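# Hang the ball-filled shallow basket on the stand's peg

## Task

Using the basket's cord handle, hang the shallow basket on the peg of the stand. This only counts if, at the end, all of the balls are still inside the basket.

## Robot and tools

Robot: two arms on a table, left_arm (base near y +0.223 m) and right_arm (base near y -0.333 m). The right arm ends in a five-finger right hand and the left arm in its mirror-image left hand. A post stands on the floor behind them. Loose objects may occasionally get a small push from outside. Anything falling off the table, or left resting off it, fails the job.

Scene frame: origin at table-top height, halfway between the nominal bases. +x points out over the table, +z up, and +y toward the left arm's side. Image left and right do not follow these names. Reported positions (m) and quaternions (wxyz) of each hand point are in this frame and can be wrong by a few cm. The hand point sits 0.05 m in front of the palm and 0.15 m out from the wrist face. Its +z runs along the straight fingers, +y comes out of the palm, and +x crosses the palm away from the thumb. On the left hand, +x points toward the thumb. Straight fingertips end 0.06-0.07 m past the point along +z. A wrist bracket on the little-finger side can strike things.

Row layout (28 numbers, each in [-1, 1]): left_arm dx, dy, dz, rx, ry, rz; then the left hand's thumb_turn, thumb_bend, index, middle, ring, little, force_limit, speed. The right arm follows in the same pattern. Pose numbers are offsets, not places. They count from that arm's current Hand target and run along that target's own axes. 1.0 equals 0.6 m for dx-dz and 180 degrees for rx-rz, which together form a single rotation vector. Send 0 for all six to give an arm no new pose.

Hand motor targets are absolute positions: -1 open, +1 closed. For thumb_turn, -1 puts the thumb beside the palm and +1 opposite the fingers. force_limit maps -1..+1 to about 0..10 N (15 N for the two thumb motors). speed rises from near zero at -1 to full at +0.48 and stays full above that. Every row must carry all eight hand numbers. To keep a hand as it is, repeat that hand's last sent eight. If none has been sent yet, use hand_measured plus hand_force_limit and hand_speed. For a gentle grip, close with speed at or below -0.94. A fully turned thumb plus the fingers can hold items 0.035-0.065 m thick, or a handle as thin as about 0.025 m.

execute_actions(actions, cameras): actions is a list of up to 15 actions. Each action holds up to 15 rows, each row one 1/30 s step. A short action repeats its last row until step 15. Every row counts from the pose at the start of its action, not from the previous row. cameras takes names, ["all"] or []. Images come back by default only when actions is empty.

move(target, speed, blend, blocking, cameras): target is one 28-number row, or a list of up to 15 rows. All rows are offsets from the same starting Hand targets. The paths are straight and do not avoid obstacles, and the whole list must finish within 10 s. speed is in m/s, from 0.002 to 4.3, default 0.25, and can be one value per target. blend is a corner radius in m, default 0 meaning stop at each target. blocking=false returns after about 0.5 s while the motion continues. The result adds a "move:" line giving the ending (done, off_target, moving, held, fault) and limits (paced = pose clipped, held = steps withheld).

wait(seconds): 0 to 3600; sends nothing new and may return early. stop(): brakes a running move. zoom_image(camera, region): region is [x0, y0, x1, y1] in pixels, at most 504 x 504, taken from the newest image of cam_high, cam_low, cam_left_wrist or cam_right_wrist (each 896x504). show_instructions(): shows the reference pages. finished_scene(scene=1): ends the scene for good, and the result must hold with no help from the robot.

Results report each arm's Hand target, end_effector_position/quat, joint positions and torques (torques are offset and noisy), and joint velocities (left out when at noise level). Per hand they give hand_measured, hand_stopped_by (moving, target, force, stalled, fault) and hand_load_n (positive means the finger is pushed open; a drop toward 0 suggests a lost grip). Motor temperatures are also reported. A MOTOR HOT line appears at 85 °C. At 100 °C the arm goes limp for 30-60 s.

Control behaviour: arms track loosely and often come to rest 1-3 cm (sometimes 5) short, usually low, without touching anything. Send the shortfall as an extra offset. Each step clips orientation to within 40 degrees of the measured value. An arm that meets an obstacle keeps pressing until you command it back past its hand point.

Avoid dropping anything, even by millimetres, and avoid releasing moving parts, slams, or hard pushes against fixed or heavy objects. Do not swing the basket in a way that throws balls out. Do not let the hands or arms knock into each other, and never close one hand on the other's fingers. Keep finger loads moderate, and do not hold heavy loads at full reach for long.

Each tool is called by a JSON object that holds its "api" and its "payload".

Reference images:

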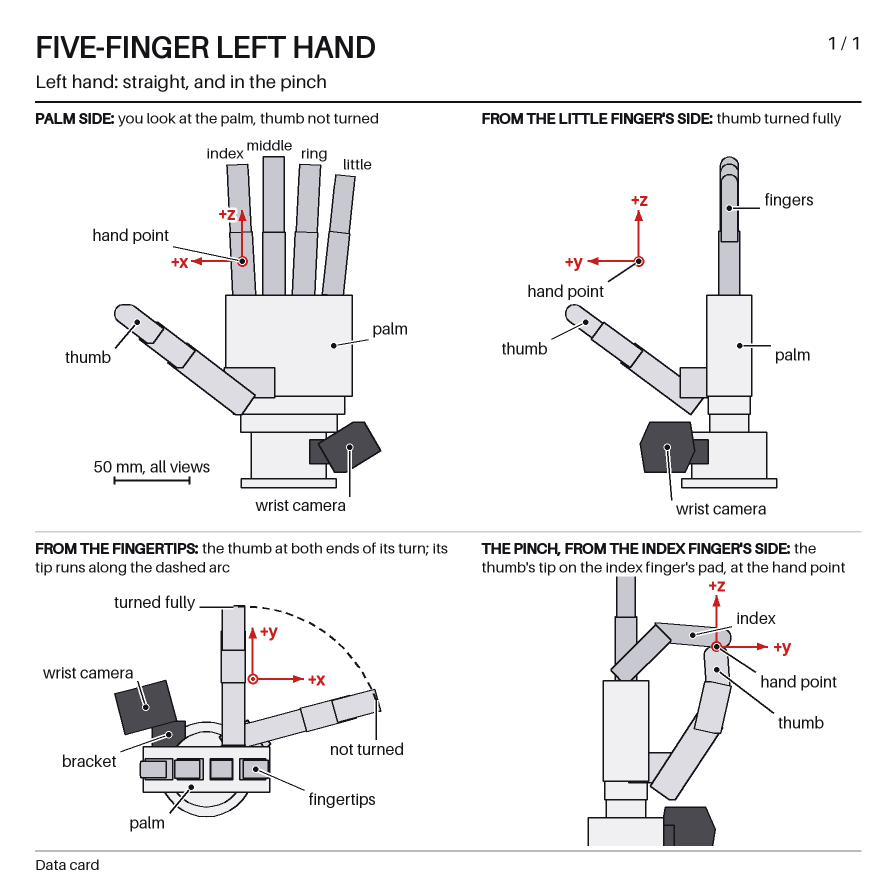

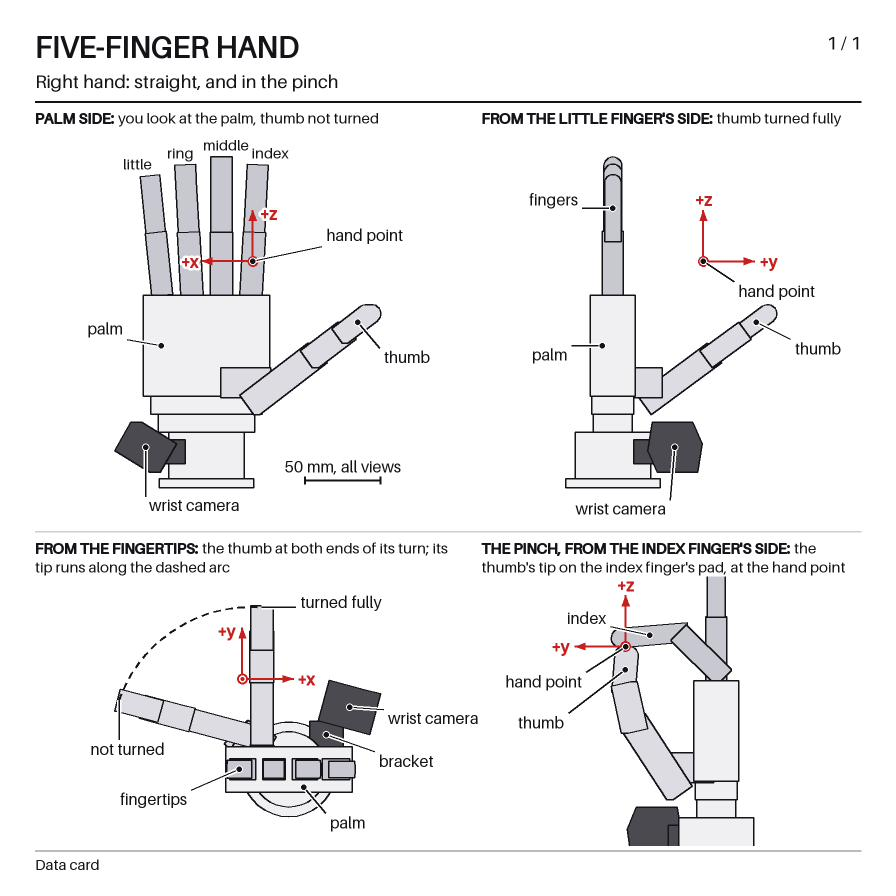

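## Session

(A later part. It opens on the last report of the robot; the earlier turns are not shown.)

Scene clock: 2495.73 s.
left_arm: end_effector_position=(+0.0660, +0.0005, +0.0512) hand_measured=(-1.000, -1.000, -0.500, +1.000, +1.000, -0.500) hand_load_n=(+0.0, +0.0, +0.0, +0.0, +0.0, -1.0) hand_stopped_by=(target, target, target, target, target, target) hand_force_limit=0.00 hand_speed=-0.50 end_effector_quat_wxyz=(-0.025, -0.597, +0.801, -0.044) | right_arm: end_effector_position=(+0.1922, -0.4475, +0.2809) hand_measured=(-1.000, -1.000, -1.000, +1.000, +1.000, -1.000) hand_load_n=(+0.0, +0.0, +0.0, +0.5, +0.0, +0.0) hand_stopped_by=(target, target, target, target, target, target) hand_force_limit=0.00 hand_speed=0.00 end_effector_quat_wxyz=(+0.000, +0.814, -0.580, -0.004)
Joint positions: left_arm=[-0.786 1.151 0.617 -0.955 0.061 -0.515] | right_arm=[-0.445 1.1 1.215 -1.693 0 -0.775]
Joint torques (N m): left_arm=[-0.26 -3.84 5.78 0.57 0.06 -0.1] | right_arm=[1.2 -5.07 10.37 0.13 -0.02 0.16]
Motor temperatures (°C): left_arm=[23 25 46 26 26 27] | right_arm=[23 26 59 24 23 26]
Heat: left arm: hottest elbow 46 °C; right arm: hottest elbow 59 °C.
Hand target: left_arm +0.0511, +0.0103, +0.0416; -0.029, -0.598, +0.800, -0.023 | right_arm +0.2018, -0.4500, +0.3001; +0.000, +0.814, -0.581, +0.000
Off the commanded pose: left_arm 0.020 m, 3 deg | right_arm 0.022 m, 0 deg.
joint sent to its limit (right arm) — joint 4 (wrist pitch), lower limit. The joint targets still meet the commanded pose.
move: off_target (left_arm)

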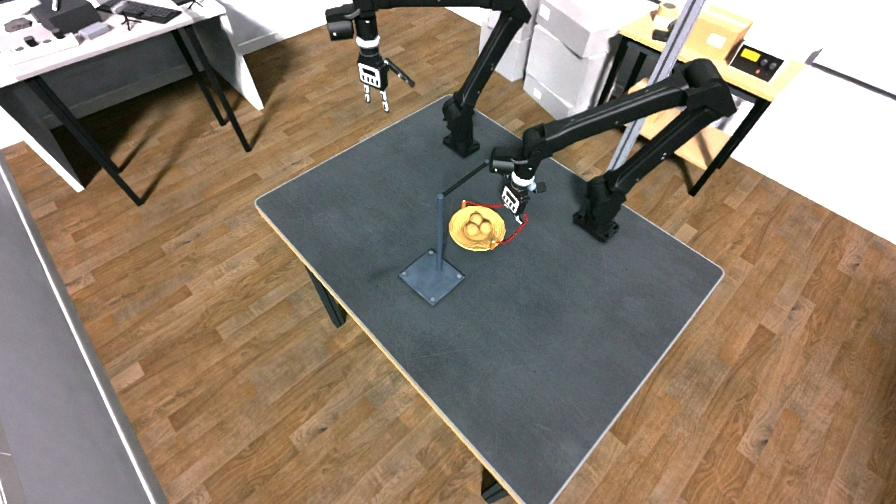

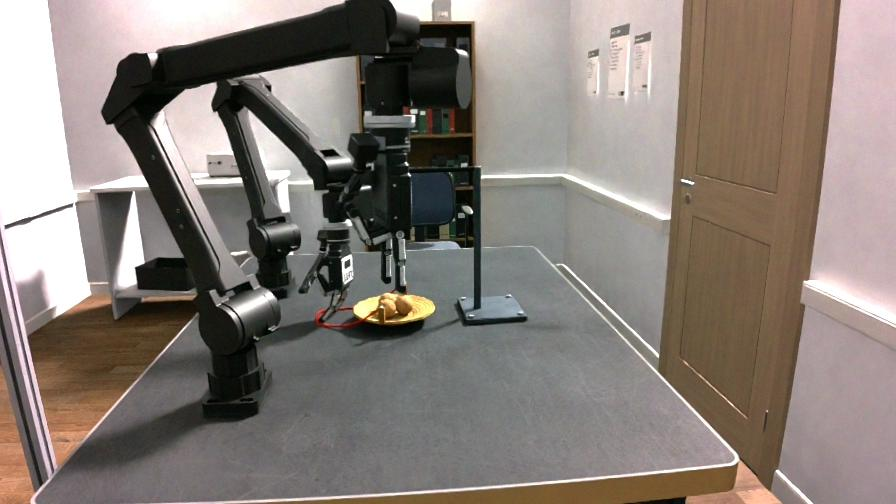

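{"api": "move", "payload": {"target": [[-0.0165,0.0333,-0.002,0,0,0,-1,-1,-0.5,1,1,-0.5,0,-0.5,0,0,0,0,0,0,-1,-1,-1,1,1,-1,0,0]], "speed": 0.04, "cameras": ["cam_high","cam_low"]}}

{"api": "zoom_image", "payload": {"camera": "cam_high", "region": [450, 160, 560, 250]}}

{"api": "zoom_image", "payload": {"camera": "cam_low", "region": [300, 240, 420, 330]}}

Scene clock: 2506.40 s.
left_arm: end_effector_position=(+0.0494, +0.0149, +0.0511) hand_measured=(-1.000, -1.000, -0.500, +1.000, +1.000, -0.500) hand_load_n=(+0.0, +0.0, +0.0, +0.0, +0.0, -0.5) hand_stopped_by=(target, target, target, target, target, target) hand_force_limit=0.00 hand_speed=-0.50 end_effector_quat_wxyz=(-0.026, -0.598, +0.800, -0.045) | right_arm: end_effector_position=(+0.1922, -0.4475, +0.2809) hand_measured=(-1.000, -1.000, -1.000, +1.000, +1.000, -1.000) hand_load_n=(+0.0, +0.0, +0.0, +0.0, +0.0, +0.0) hand_stopped_by=(target, target, target, target, target, target) hand_force_limit=0.00 hand_speed=0.00 end_effector_quat_wxyz=(+0.000, +0.814, -0.580, -0.004)
Joint positions: left_arm=[-0.793 1.08 0.568 -0.977 0.061 -0.525] | right_arm=[-0.445 1.1 1.215 -1.693 0 -0.775]
Joint torques (N m): left_arm=[-0.21 -3.14 5.91 0.47 0.05 -0.08] | right_arm=[0.56 -4.72 10.36 0.14 -0.02 0.14]
Motor temperatures (°C): left_arm=[23 25 44 26 26 27] | right_arm=[23 26 59 24 23 26]
Heat: left arm: hottest elbow 44 °C; right arm: hottest elbow 59 °C.
Hand target: left_arm +0.0347, +0.0255, +0.0420; -0.029, -0.598, +0.800, -0.023 | right_arm +0.2018, -0.4500, +0.3001; +0.000, +0.814, -0.581, +0.000
Off the commanded pose: left_arm 0.020 m, 3 deg | right_arm 0.022 m, 0 deg.
joint sent to its limit (right arm) — joint 4 (wrist pitch), lower limit. The joint targets still meet the commanded pose.
move: off_target (left_arm)

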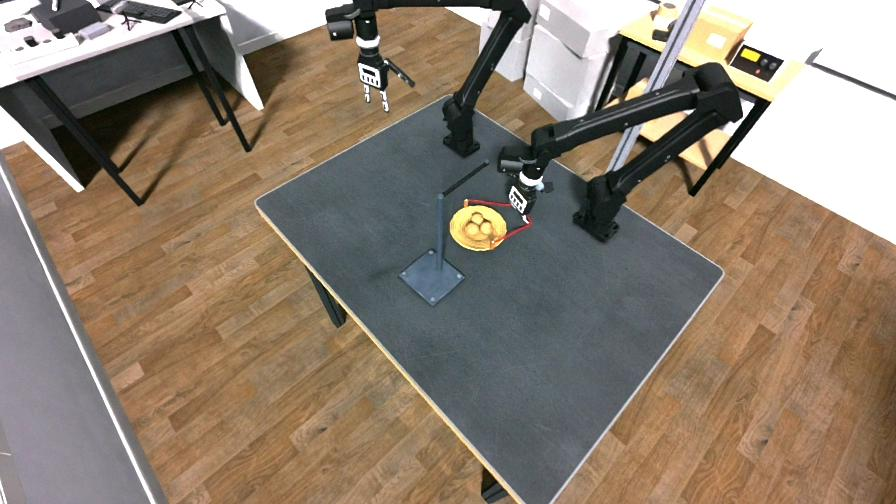

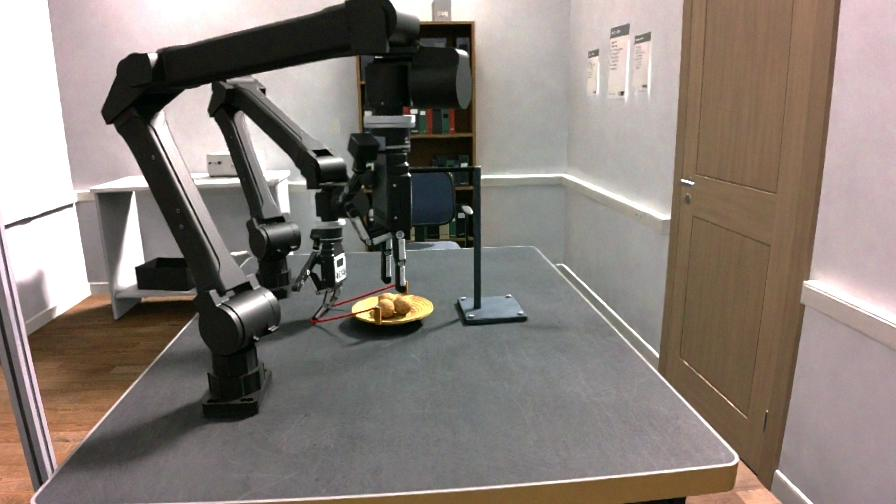

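Scaled by 4.582 from the camera's image (finer frame: 1280x720).

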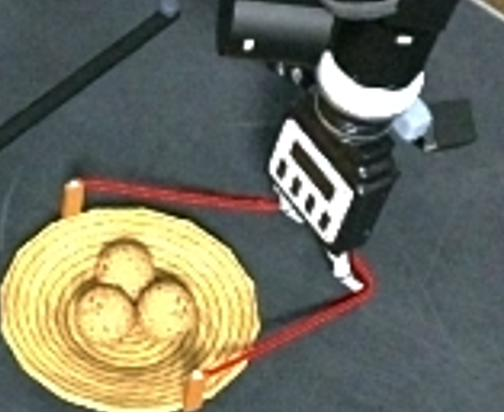

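Scaled by 4.200 from the camera's image (finer frame: 1280x720).

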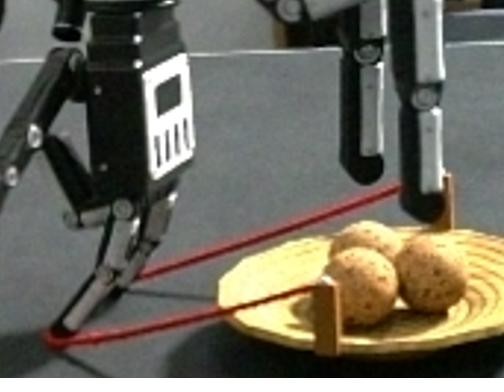

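{"api": "move", "payload": {"target": [[0.002,0.01,-0.027,0,0,0,-1,-1,-0.5,1,1,-0.5,0,-0.7,0,0,0,0,0,0,-1,-1,-1,1,1,-1,0,0]], "speed": 0.015, "cameras": ["cam_high","cam_low"]}}

{"api": "zoom_image", "payload": {"camera": "cam_low", "region": [300, 240, 420, 330]}}

Scene clock: 2519.07 s.
left_arm: end_effector_position=(+0.0344, +0.0253, +0.0589) hand_measured=(-1.000, -1.000, -0.500, +1.000, +1.000, -0.500) hand_load_n=(+0.0, -0.5, +0.0, +0.0, +0.0, +0.0) hand_stopped_by=(target, target, target, target, target, target) hand_force_limit=0.00 hand_speed=-0.70 end_effector_quat_wxyz=(-0.028, -0.598, +0.801, -0.026) | right_arm: end_effector_position=(+0.1922, -0.4475, +0.2809) hand_measured=(-1.000, -1.000, -1.000, +1.000, +1.000, -1.000) hand_load_n=(+0.0, +0.0, +0.0, +0.0, +0.0, +0.0) hand_stopped_by=(target, target, target, target, target, target) hand_force_limit=0.00 hand_speed=0.00 end_effector_quat_wxyz=(+0.000, +0.814, -0.580, -0.004)
Joint positions: left_arm=[-0.809 1.041 0.565 -1.049 0.061 -0.54] | right_arm=[-0.445 1.1 1.215 -1.693 0 -0.775]
Joint torques (N m): left_arm=[-0.09 -3.43 7.68 0.69 0.04 -0.09] | right_arm=[0.91 -5.6 10.48 -0.1 -0.08 0.16]
Motor temperatures (°C): left_arm=[23 25 44 26 26 27] | right_arm=[23 26 59 24 23 26]
Heat: left arm: hottest elbow 44 °C; right arm: hottest elbow 59 °C.
Hand target: left_arm +0.0289, +0.0272, +0.0583; -0.029, -0.598, +0.800, -0.023 | right_arm +0.2018, -0.4500, +0.3001; +0.000, +0.814, -0.581, +0.000
Off the commanded pose: left_arm 0.006 m, 0 deg | right_arm 0.022 m, 0 deg.
joint sent to its limit (right arm) — joint 4 (wrist pitch), lower limit. The joint targets still meet the commanded pose.
move: done

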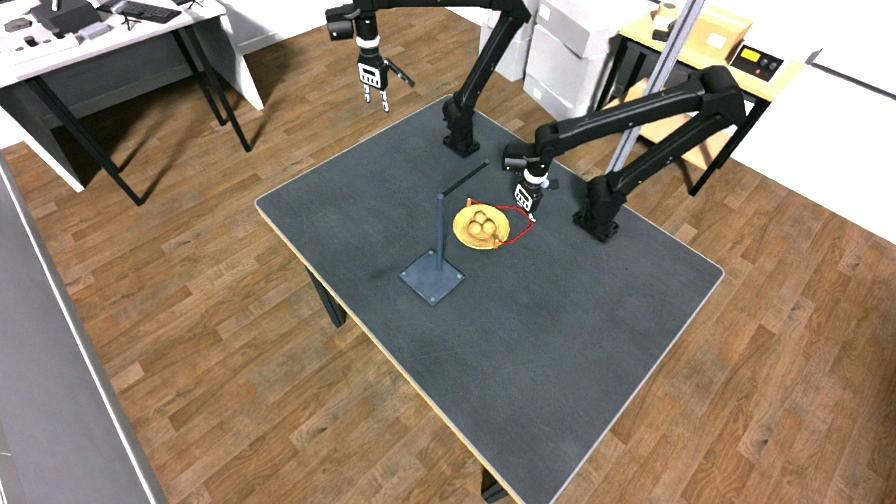

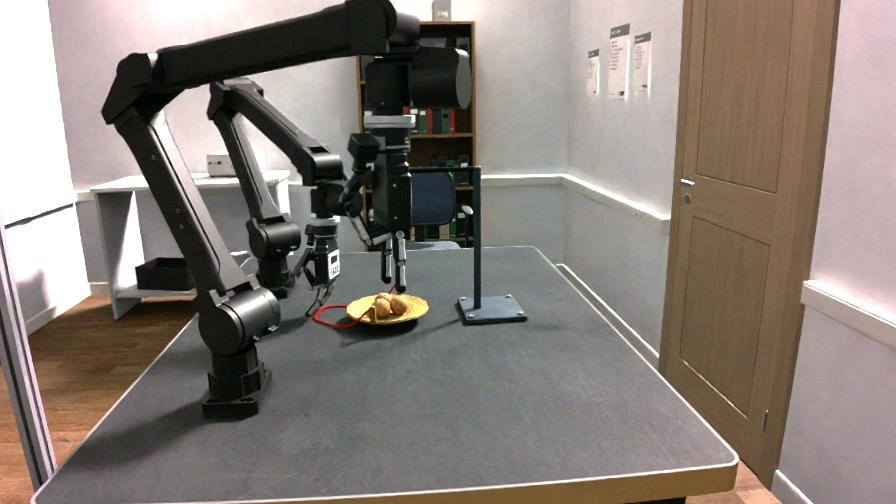

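Scaled by 4.200 from the camera's image (finer frame: 1280x720).

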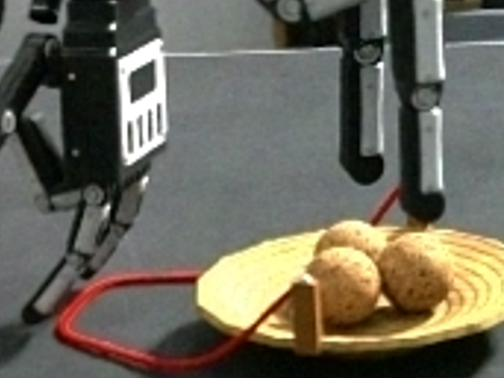

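{"api": "move", "payload": {"target": [[0.004,-0.04,-0.06,0,-0.0667,0,-1,-1,-0.5,1,1,-0.5,0,-0.5,0,0,0,0,0,0,-1,-1,-1,1,1,-1,0,0],[0.004,-0.1,-0.06,0,-0.0667,0,1,-1,-0.5,-0.5,1,1,0,-0.3,0,0,0,0,0,0,-1,-1,-1,1,1,-1,0,0]], "speed": 0.08, "cameras": ["cam_high","cam_low","cam_left_wrist"]}}

{"api": "zoom_image", "payload": {"camera": "cam_high", "region": [450, 160, 560, 250]}}

{"api": "zoom_image", "payload": {"camera": "cam_low", "region": [290, 220, 430, 330]}}

Scene clock: 2647.40 s.
left_arm: end_effector_position=(+0.0714, +0.0237, +0.0853) hand_measured=(+1.000, -1.000, -0.500, -0.500, +1.000, +1.000) hand_load_n=(+0.0, +0.0, +0.0, +0.0, +0.0, +0.0) hand_stopped_by=(target, target, target, target, target, target) hand_force_limit=0.00 hand_speed=-0.30 end_effector_quat_wxyz=(+0.054, -0.597, +0.799, +0.057) | right_arm: end_effector_position=(+0.1922, -0.4475, +0.2809) hand_measured=(-1.000, -1.000, -1.000, +1.000, +1.000, -1.000) hand_load_n=(+0.0, +0.0, +0.0, +0.5, +0.0, +0.0) hand_stopped_by=(target, target, target, target, target, target) hand_force_limit=0.00 hand_speed=0.00 end_effector_quat_wxyz=(+0.000, +0.814, -0.580, -0.004)
Joint positions: left_arm=[-0.839 1.203 0.763 -1.237 -0.115 -0.576] | right_arm=[-0.445 1.1 1.215 -1.693 0 -0.775]
Joint torques (N m): left_arm=[1.73 -3.6 11.75 0.91 -0.19 0.12] | right_arm=[0.85 -5.07 10.52 -0.09 -0.03 0.14]
Motor temperatures (°C): left_arm=[23 25 43 26 26 27] | right_arm=[23 26 60 24 23 26]
Heat: left arm: hottest elbow 43 °C; right arm: hottest elbow 60 °C.
Hand target: left_arm +0.0865, +0.0105, +0.0945; +0.055, -0.597, +0.799, +0.040 | right_arm +0.2018, -0.4500, +0.3001; +0.000, +0.814, -0.581, +0.000
Off the commanded pose: left_arm 0.022 m, 2 deg | right_arm 0.022 m, 0 deg.
joint sent to its limit (right arm) — joint 4 (wrist pitch), lower limit. The joint targets still meet the commanded pose.
move: off_target (left_arm); target 2's new numbers were sent with left_arm's hand 0.022 m and 2 deg from that target

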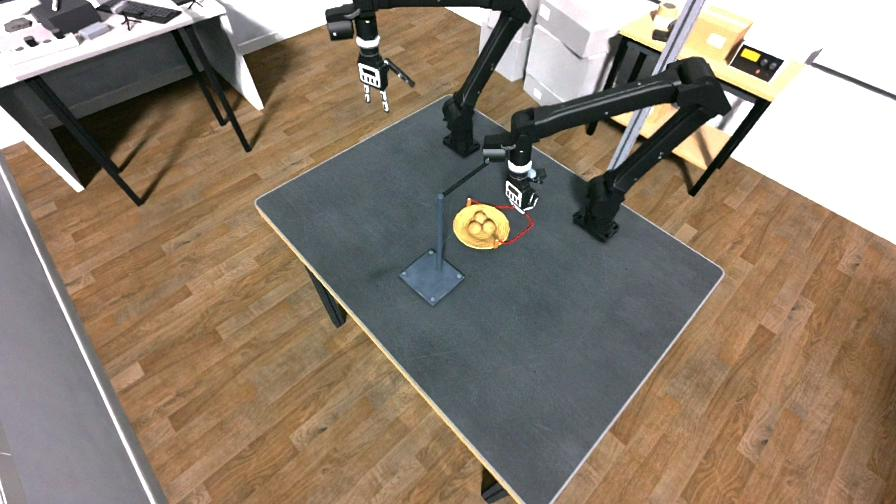

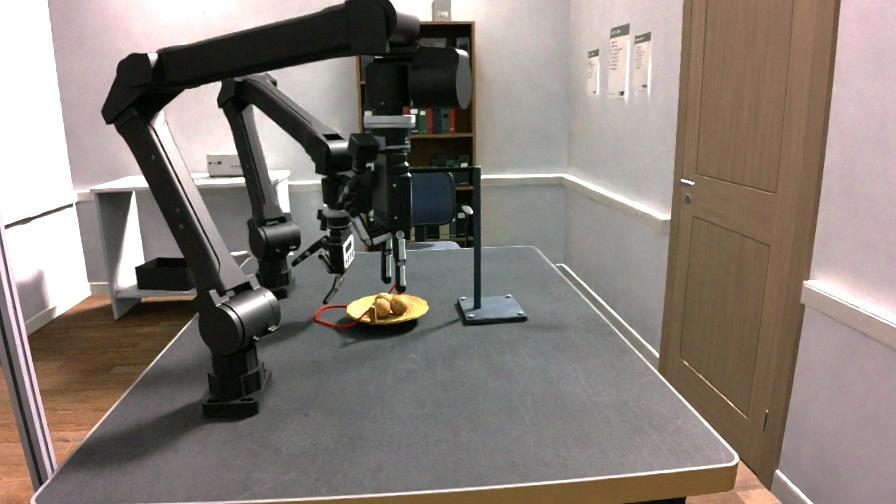

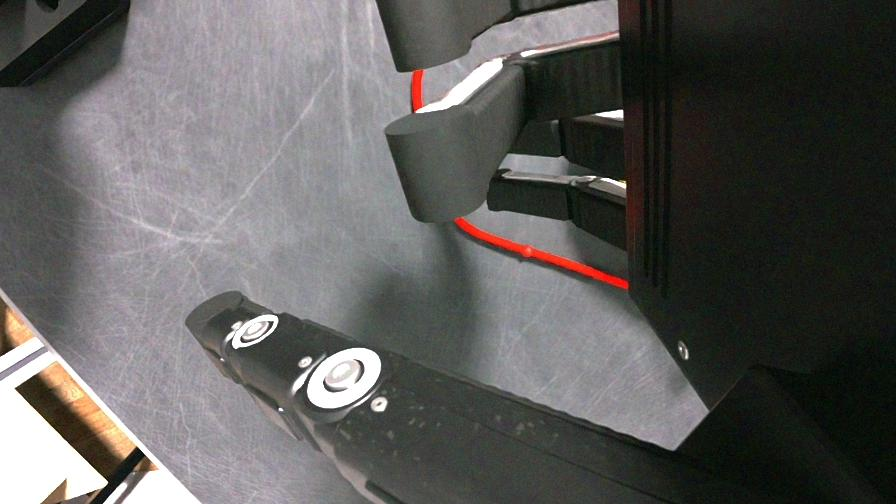

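Scaled by 4.582 from the camera's image (finer frame: 1280x720).

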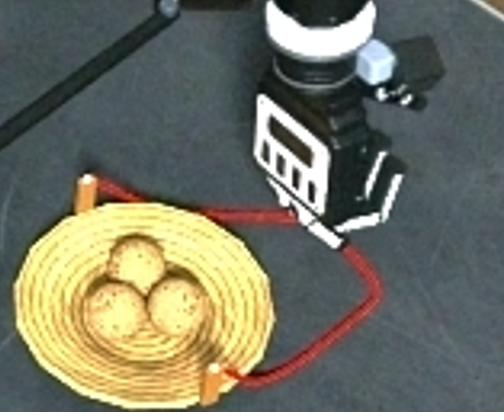

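Scaled by 3.600 from the camera's image (finer frame: 1280x720).

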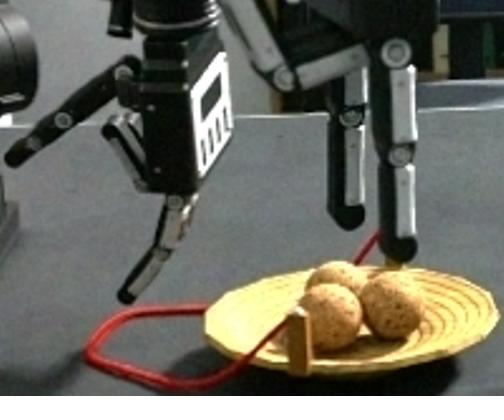

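{"api": "move", "payload": {"target": [[-0.0143,-0.001,0.0598,0,0,0,1,-1,-0.5,-0.5,1,1,0,-0.3,0,0,0,0,0,0,-1,-1,-1,1,1,-1,0,0],[-0.011,-0.0008,0.0847,0,0,0,1,-1,-0.5,-0.5,1,1,0,-0.3,0,0,0,0,0,0,-1,-1,-1,1,1,-1,0,0]], "speed": 0.05, "cameras": ["cam_high","cam_low","cam_left_wrist"]}}

{"api": "zoom_image", "payload": {"camera": "cam_high", "region": [450, 160, 560, 250]}}

{"api": "zoom_image", "payload": {"camera": "cam_low", "region": [290, 220, 430, 330]}}

Scene clock: 2686.40 s.
left_arm: end_effector_position=(+0.0917, +0.0173, +0.0536) hand_measured=(+1.000, -1.000, -0.500, -0.500, +1.000, +1.000) hand_load_n=(+0.0, +0.0, +0.0, -1.5, +0.0, +0.0) hand_stopped_by=(target, target, target, target, target, target) hand_force_limit=0.00 hand_speed=-0.30 end_effector_quat_wxyz=(+0.055, -0.598, +0.799, +0.030) | right_arm: end_effector_position=(+0.1922, -0.4475, +0.2809) hand_measured=(-1.000, -1.000, -1.000, +1.000, +1.000, -1.000) hand_load_n=(+0.0, +0.0, +0.0, +0.0, +0.0, +0.0) hand_stopped_by=(target, target, target, target, target, target) hand_force_limit=0.00 hand_speed=0.00 end_effector_quat_wxyz=(+0.000, +0.814, -0.580, -0.004)
Joint positions: left_arm=[-0.801 1.257 0.722 -1.084 -0.116 -0.535] | right_arm=[-0.445 1.1 1.215 -1.693 0 -0.775]
Joint torques (N m): left_arm=[1.85 -3.84 6.82 1.26 -0.24 0.11] | right_arm=[0.15 -5.77 10.36 0.05 -0.01 0.2]
Motor temperatures (°C): left_arm=[23 25 47 26 26 27] | right_arm=[23 26 60 24 23 26]
Heat: left arm: hottest elbow 47 °C; right arm: hottest elbow 60 °C.
Hand target: left_arm +0.0909, +0.0232, +0.0450; +0.055, -0.597, +0.799, +0.040 | right_arm +0.2018, -0.4500, +0.3001; +0.000, +0.814, -0.581, +0.000
Off the commanded pose: left_arm 0.010 m, 1 deg | right_arm 0.022 m, 0 deg.
joint sent to its limit (right arm) — joint 4 (wrist pitch), lower limit. The joint targets still meet the commanded pose.
move: done

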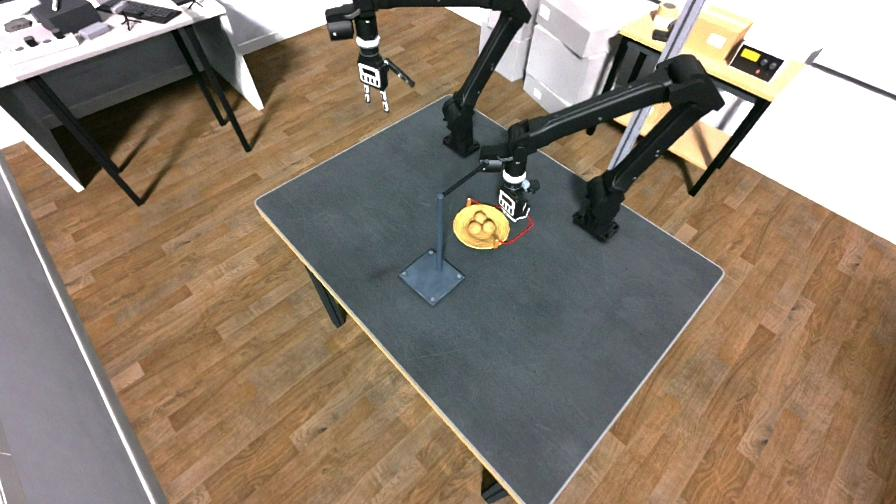

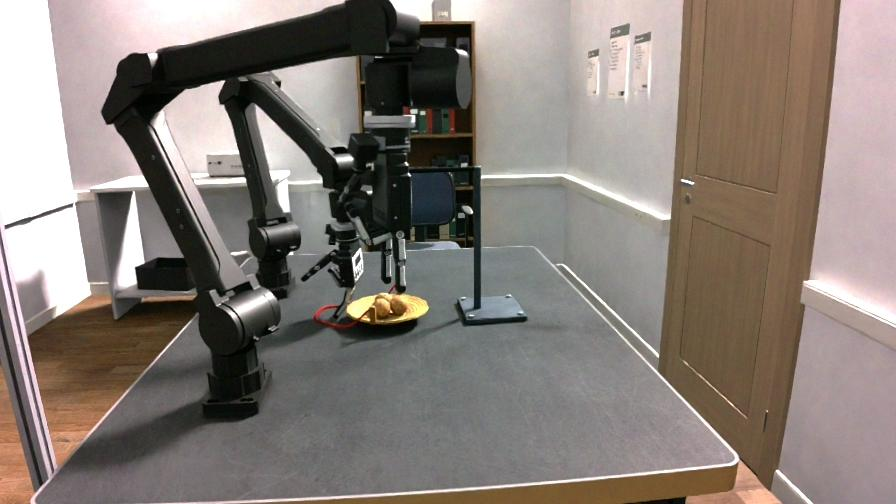

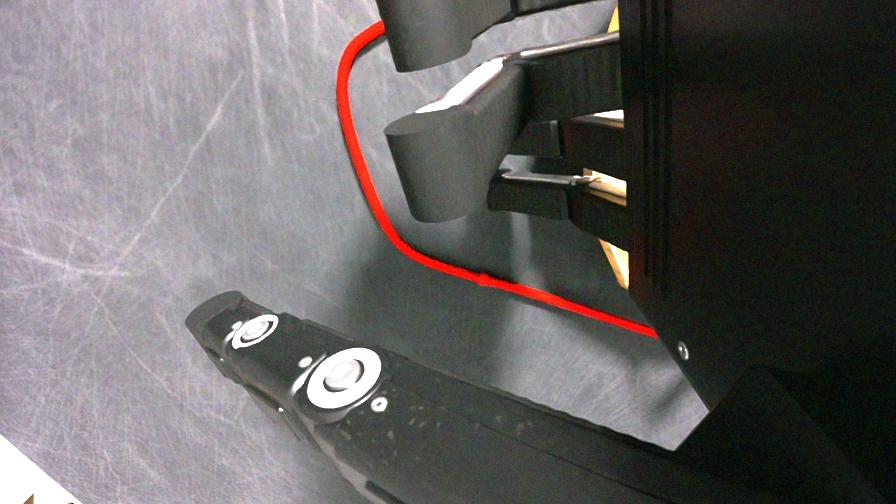

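Scaled by 4.582 from the camera's image (finer frame: 1280x720).

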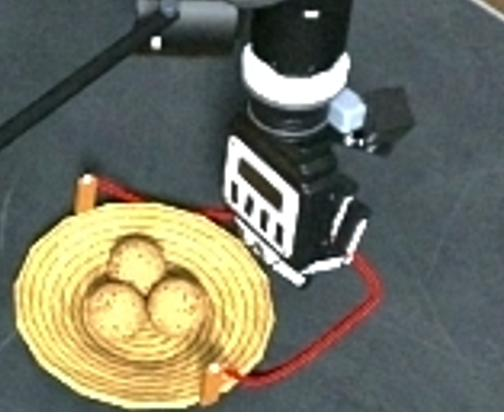

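Scaled by 3.600 from the camera's image (finer frame: 1280x720).

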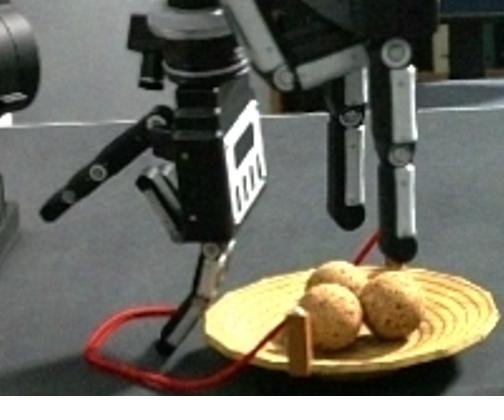

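{"api": "move", "payload": {"target": [[0.0053,0.10,0.0073,0,-0.0167,0,1,-1,-0.5,-0.5,1,1,0,-0.3,0,0,0,0,0,0,-1,-1,-1,1,1,-1,0,0]], "speed": 0.04, "cameras": ["cam_high","cam_low","cam_left_wrist"]}}

{"api": "zoom_image", "payload": {"camera": "cam_high", "region": [450, 160, 560, 250]}}

{"api": "zoom_image", "payload": {"camera": "cam_low", "region": [280, 230, 420, 330]}}

Scene clock: 2702.83 s.
left_arm: end_effector_position=(+0.0473, +0.0242, +0.0517) hand_measured=(+1.000, -1.000, -0.500, -0.500, +1.000, +1.000) hand_load_n=(+0.0, +0.0, +0.0, -1.5, +0.0, +0.0) hand_stopped_by=(target, target, target, target, target, target) hand_force_limit=0.00 hand_speed=-0.30 end_effector_quat_wxyz=(+0.077, -0.599, +0.797, +0.031) | right_arm: end_effector_position=(+0.1922, -0.4475, +0.2809) hand_measured=(-1.000, -1.000, -1.000, +1.000, +1.000, -1.000) hand_load_n=(+0.0, +0.0, +0.0, +0.0, +0.0, +0.0) hand_stopped_by=(target, target, target, target, target, target) hand_force_limit=0.00 hand_speed=0.00 end_effector_quat_wxyz=(+0.000, +0.814, -0.580, -0.004)
Joint positions: left_arm=[-0.94 1.164 0.647 -1.121 -0.151 -0.68] | right_arm=[-0.445 1.1 1.215 -1.693 0 -0.775]
Joint torques (N m): left_arm=[-0.32 -3.43 5.09 0.4 -0.04 -0.09] | right_arm=[1.08 -5.36 10.55 -0.03 -0.03 0.12]
Motor temperatures (°C): left_arm=[23 25 45 26 26 27] | right_arm=[23 26 60 24 23 26]
Heat: left arm: hottest elbow 45 °C; right arm: hottest elbow 60 °C.
Hand target: left_arm +0.0326, +0.0377, +0.0401; +0.076, -0.596, +0.797, +0.056 | right_arm +0.2018, -0.4500, +0.3001; +0.000, +0.814, -0.581, +0.000
Off the commanded pose: left_arm 0.023 m, 3 deg | right_arm 0.022 m, 0 deg.
joint sent to its limit (right arm) — joint 4 (wrist pitch), lower limit. The joint targets still meet the commanded pose.
move: off_target (left_arm)

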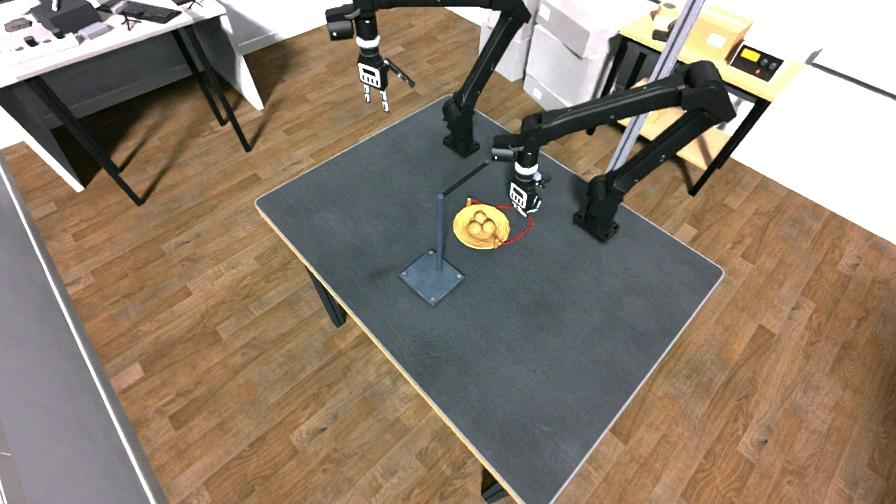

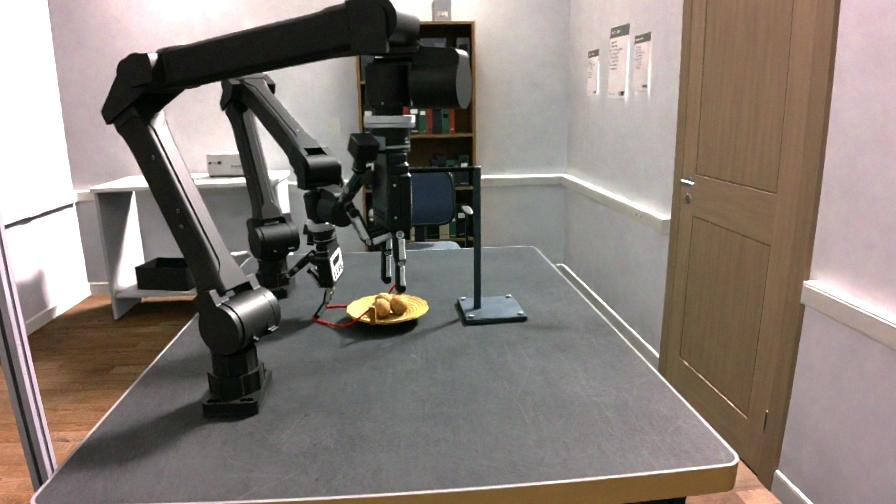

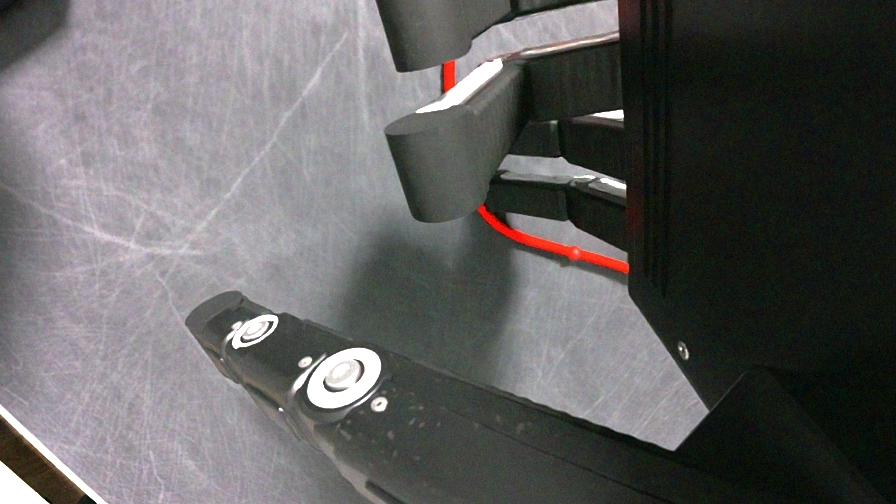

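Scaled by 4.582 from the camera's image (finer frame: 1280x720).

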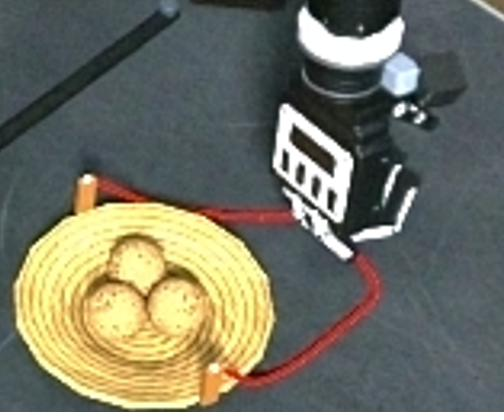

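Scaled by 3.600 from the camera's image (finer frame: 1280x720).

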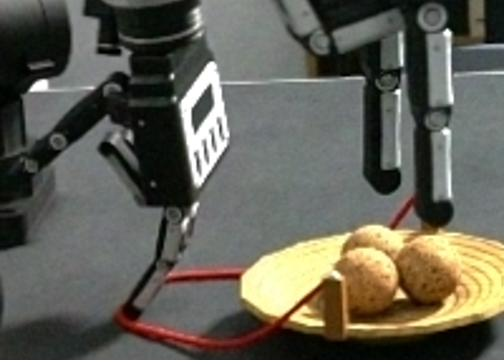

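{"api": "move", "payload": {"target": [[-0.0198,0.0493,0.0037,0,0,0,1,-1,-0.5,-0.5,1,1,0,-0.3,0,0,0,0,0,0,-1,-1,-1,1,1,-1,0,0]], "speed": 0.04, "cameras": ["cam_high","cam_low","cam_left_wrist"]}}

{"api": "zoom_image", "payload": {"camera": "cam_high", "region": [450, 160, 560, 250]}}

{"api": "zoom_image", "payload": {"camera": "cam_low", "region": [280, 230, 420, 330]}}

Scene clock: 2725.23 s.
left_arm: end_effector_position=(+0.0232, +0.0421, +0.0516) hand_measured=(+1.000, -1.000, -0.500, -0.500, +1.000, +1.000) hand_load_n=(+0.0, +0.0, +0.0, -1.5, +0.0, +0.0) hand_stopped_by=(target, target, target, target, target, target) hand_force_limit=0.00 hand_speed=-0.30 end_effector_quat_wxyz=(+0.077, -0.600, +0.796, +0.028) | right_arm: end_effector_position=(+0.1922, -0.4475, +0.2809) hand_measured=(-1.000, -1.000, -1.000, +1.000, +1.000, -1.000) hand_load_n=(+0.0, -0.5, +0.0, +0.0, +0.5, +0.0) hand_stopped_by=(target, target, target, target, target, target) hand_force_limit=0.00 hand_speed=0.00 end_effector_quat_wxyz=(+0.000, +0.814, -0.580, -0.004)
Joint positions: left_arm=[-0.981 1.069 0.582 -1.153 -0.15 -0.725] | right_arm=[-0.445 1.1 1.215 -1.693 0 -0.775]
Joint torques (N m): left_arm=[-0.32 -2.32 5.09 0.21 0.13 -0.05] | right_arm=[-0.03 -5.3 10.41 0.01 -0.02 0.2]
Motor temperatures (°C): left_arm=[23 25 43 26 26 27] | right_arm=[23 26 60 24 23 26]
Heat: left arm: hottest elbow 43 °C; right arm: hottest elbow 60 °C.
Hand target: left_arm +0.0076, +0.0578, +0.0400; +0.076, -0.596, +0.797, +0.056 | right_arm +0.2018, -0.4500, +0.3001; +0.000, +0.814, -0.581, +0.000
Off the commanded pose: left_arm 0.025 m, 3 deg | right_arm 0.022 m, 0 deg.
joint sent to its limit (right arm) — joint 4 (wrist pitch), lower limit. The joint targets still meet the commanded pose.
move: off_target (left_arm)

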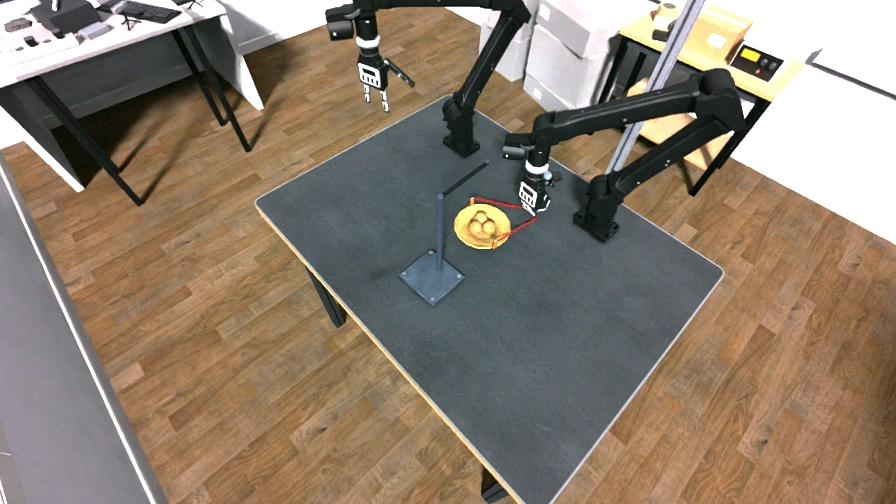

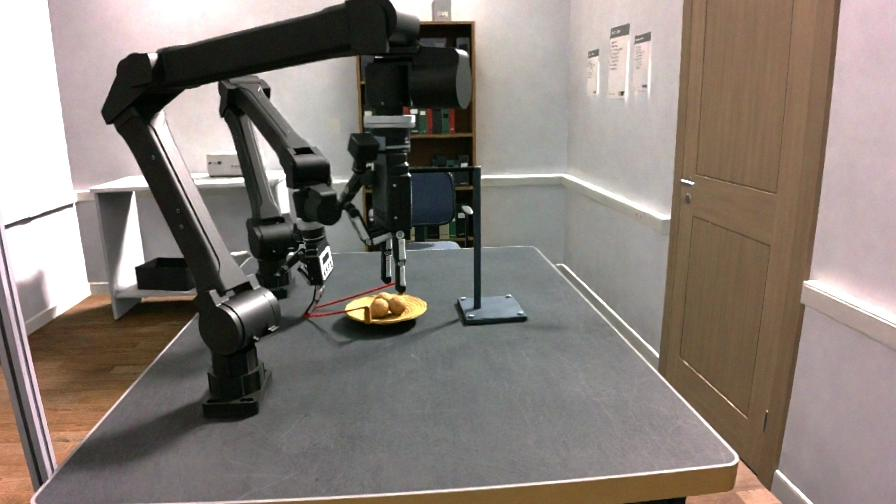

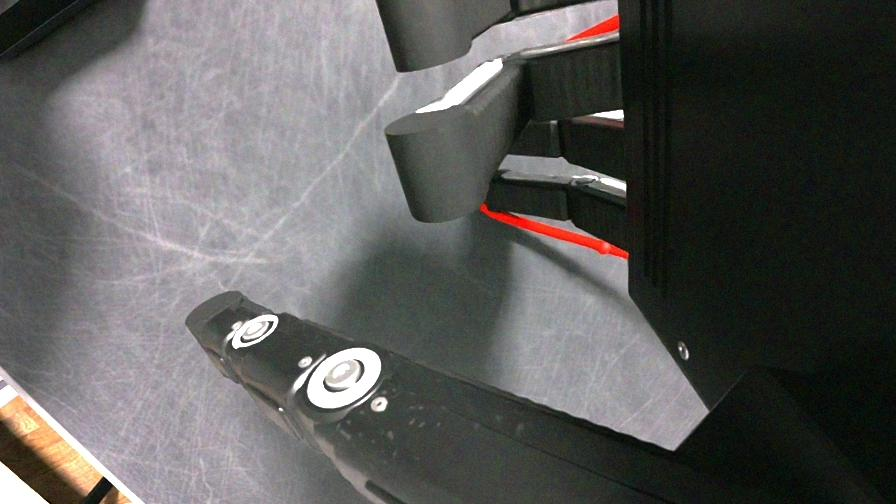

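Scaled by 4.582 from the camera's image (finer frame: 1280x720).

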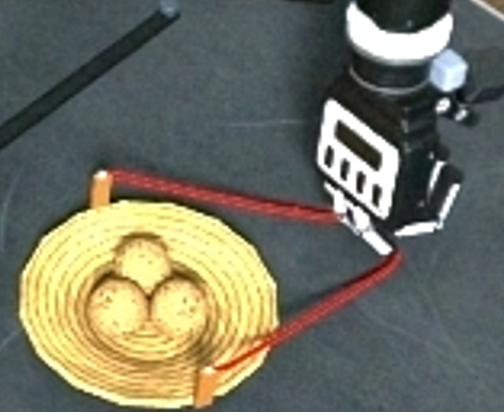

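Scaled by 3.600 from the camera's image (finer frame: 1280x720).

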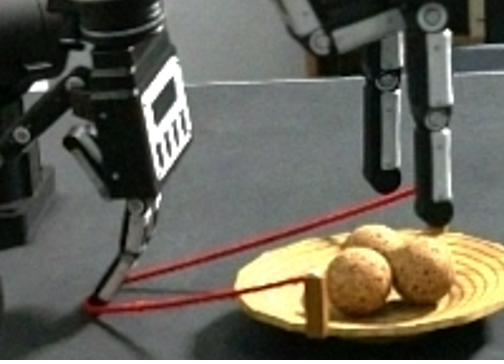

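{"api": "move", "payload": {"target": [[0.0019,0.0,-0.0098,0,0,0,1,-1,-0.38,-0.38,1,1,0,-0.97,0,0,0,0,0,0,-1,-1,-1,1,1,-1,0,0]], "speed": 0.02, "cameras": ["cam_high","cam_low","cam_left_wrist"]}}

{"api": "zoom_image", "payload": {"camera": "cam_low", "region": [280, 230, 420, 330]}}

Scene clock: 2746.03 s.
left_arm: end_effector_position=(+0.0153, +0.0491, +0.0500) hand_measured=(+1.000, -1.000, -0.380, -0.380, +1.000, +1.000) hand_load_n=(+0.0, +0.0, +0.0, +0.5, +0.0, +0.0) hand_stopped_by=(target, target, target, target, target, target) hand_force_limit=0.00 hand_speed=-0.97 end_effector_quat_wxyz=(+0.077, -0.598, +0.797, +0.043) | right_arm: end_effector_position=(+0.1922, -0.4475, +0.2809) hand_measured=(-1.000, -1.000, -1.000, +1.000, +1.000, -1.000) hand_load_n=(+0.0, +0.0, +0.0, +0.0, +0.0, +0.0) hand_stopped_by=(target, target, target, target, target, target) hand_force_limit=0.00 hand_speed=0.00 end_effector_quat_wxyz=(+0.000, +0.814, -0.580, -0.004)
Joint positions: left_arm=[-0.992 1.068 0.573 -1.175 -0.146 -0.733] | right_arm=[-0.445 1.1 1.215 -1.693 0 -0.775]
Joint torques (N m): left_arm=[-0.15 -2.61 6.72 0.34 0.03 -0.06] | right_arm=[0.62 -5.54 10.43 -0.12 -0.03 0.15]
Motor temperatures (°C): left_arm=[23 25 42 26 26 27] | right_arm=[23 26 60 24 23 26]
Heat: left arm: hottest elbow 42 °C; right arm: hottest elbow 60 °C.
Hand target: left_arm +0.0071, +0.0555, +0.0457; +0.076, -0.596, +0.797, +0.056 | right_arm +0.2018, -0.4500, +0.3001; +0.000, +0.814, -0.581, +0.000
Off the commanded pose: left_arm 0.011 m, 1 deg | right_arm 0.022 m, 0 deg.
joint sent to its limit (right arm) — joint 4 (wrist pitch), lower limit. The joint targets still meet the commanded pose.
move: off_target (left_arm)

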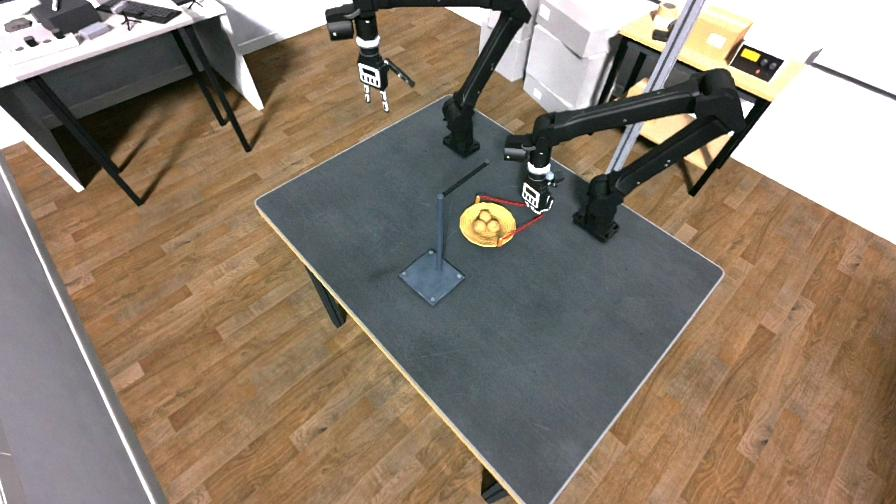

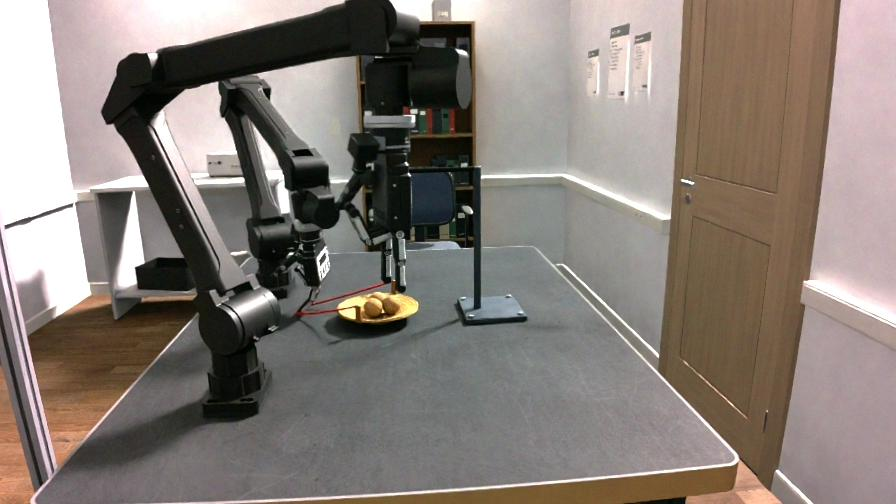

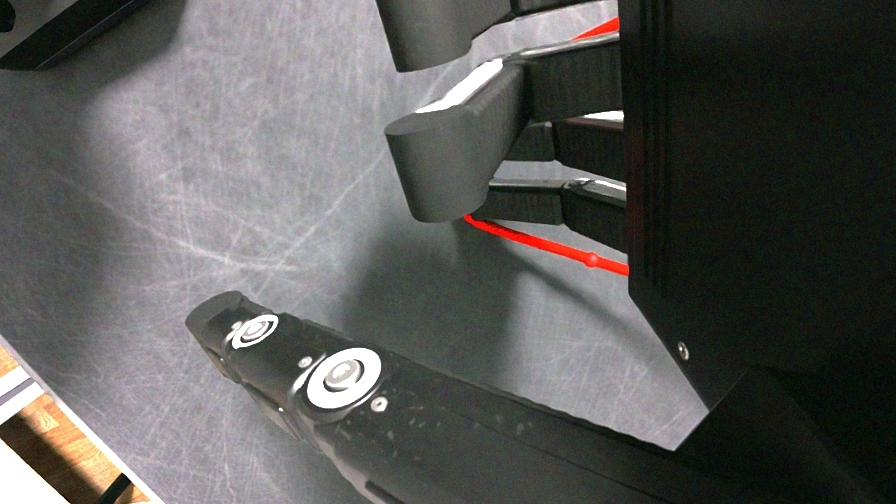

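Scaled by 3.600 from the camera's image (finer frame: 1280x720).

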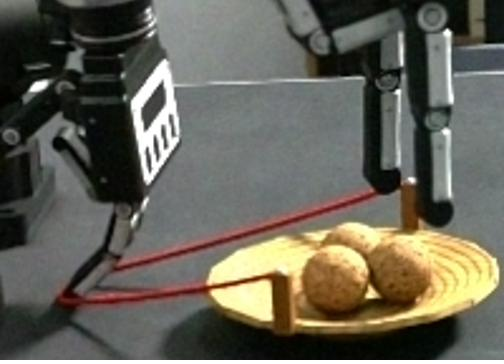

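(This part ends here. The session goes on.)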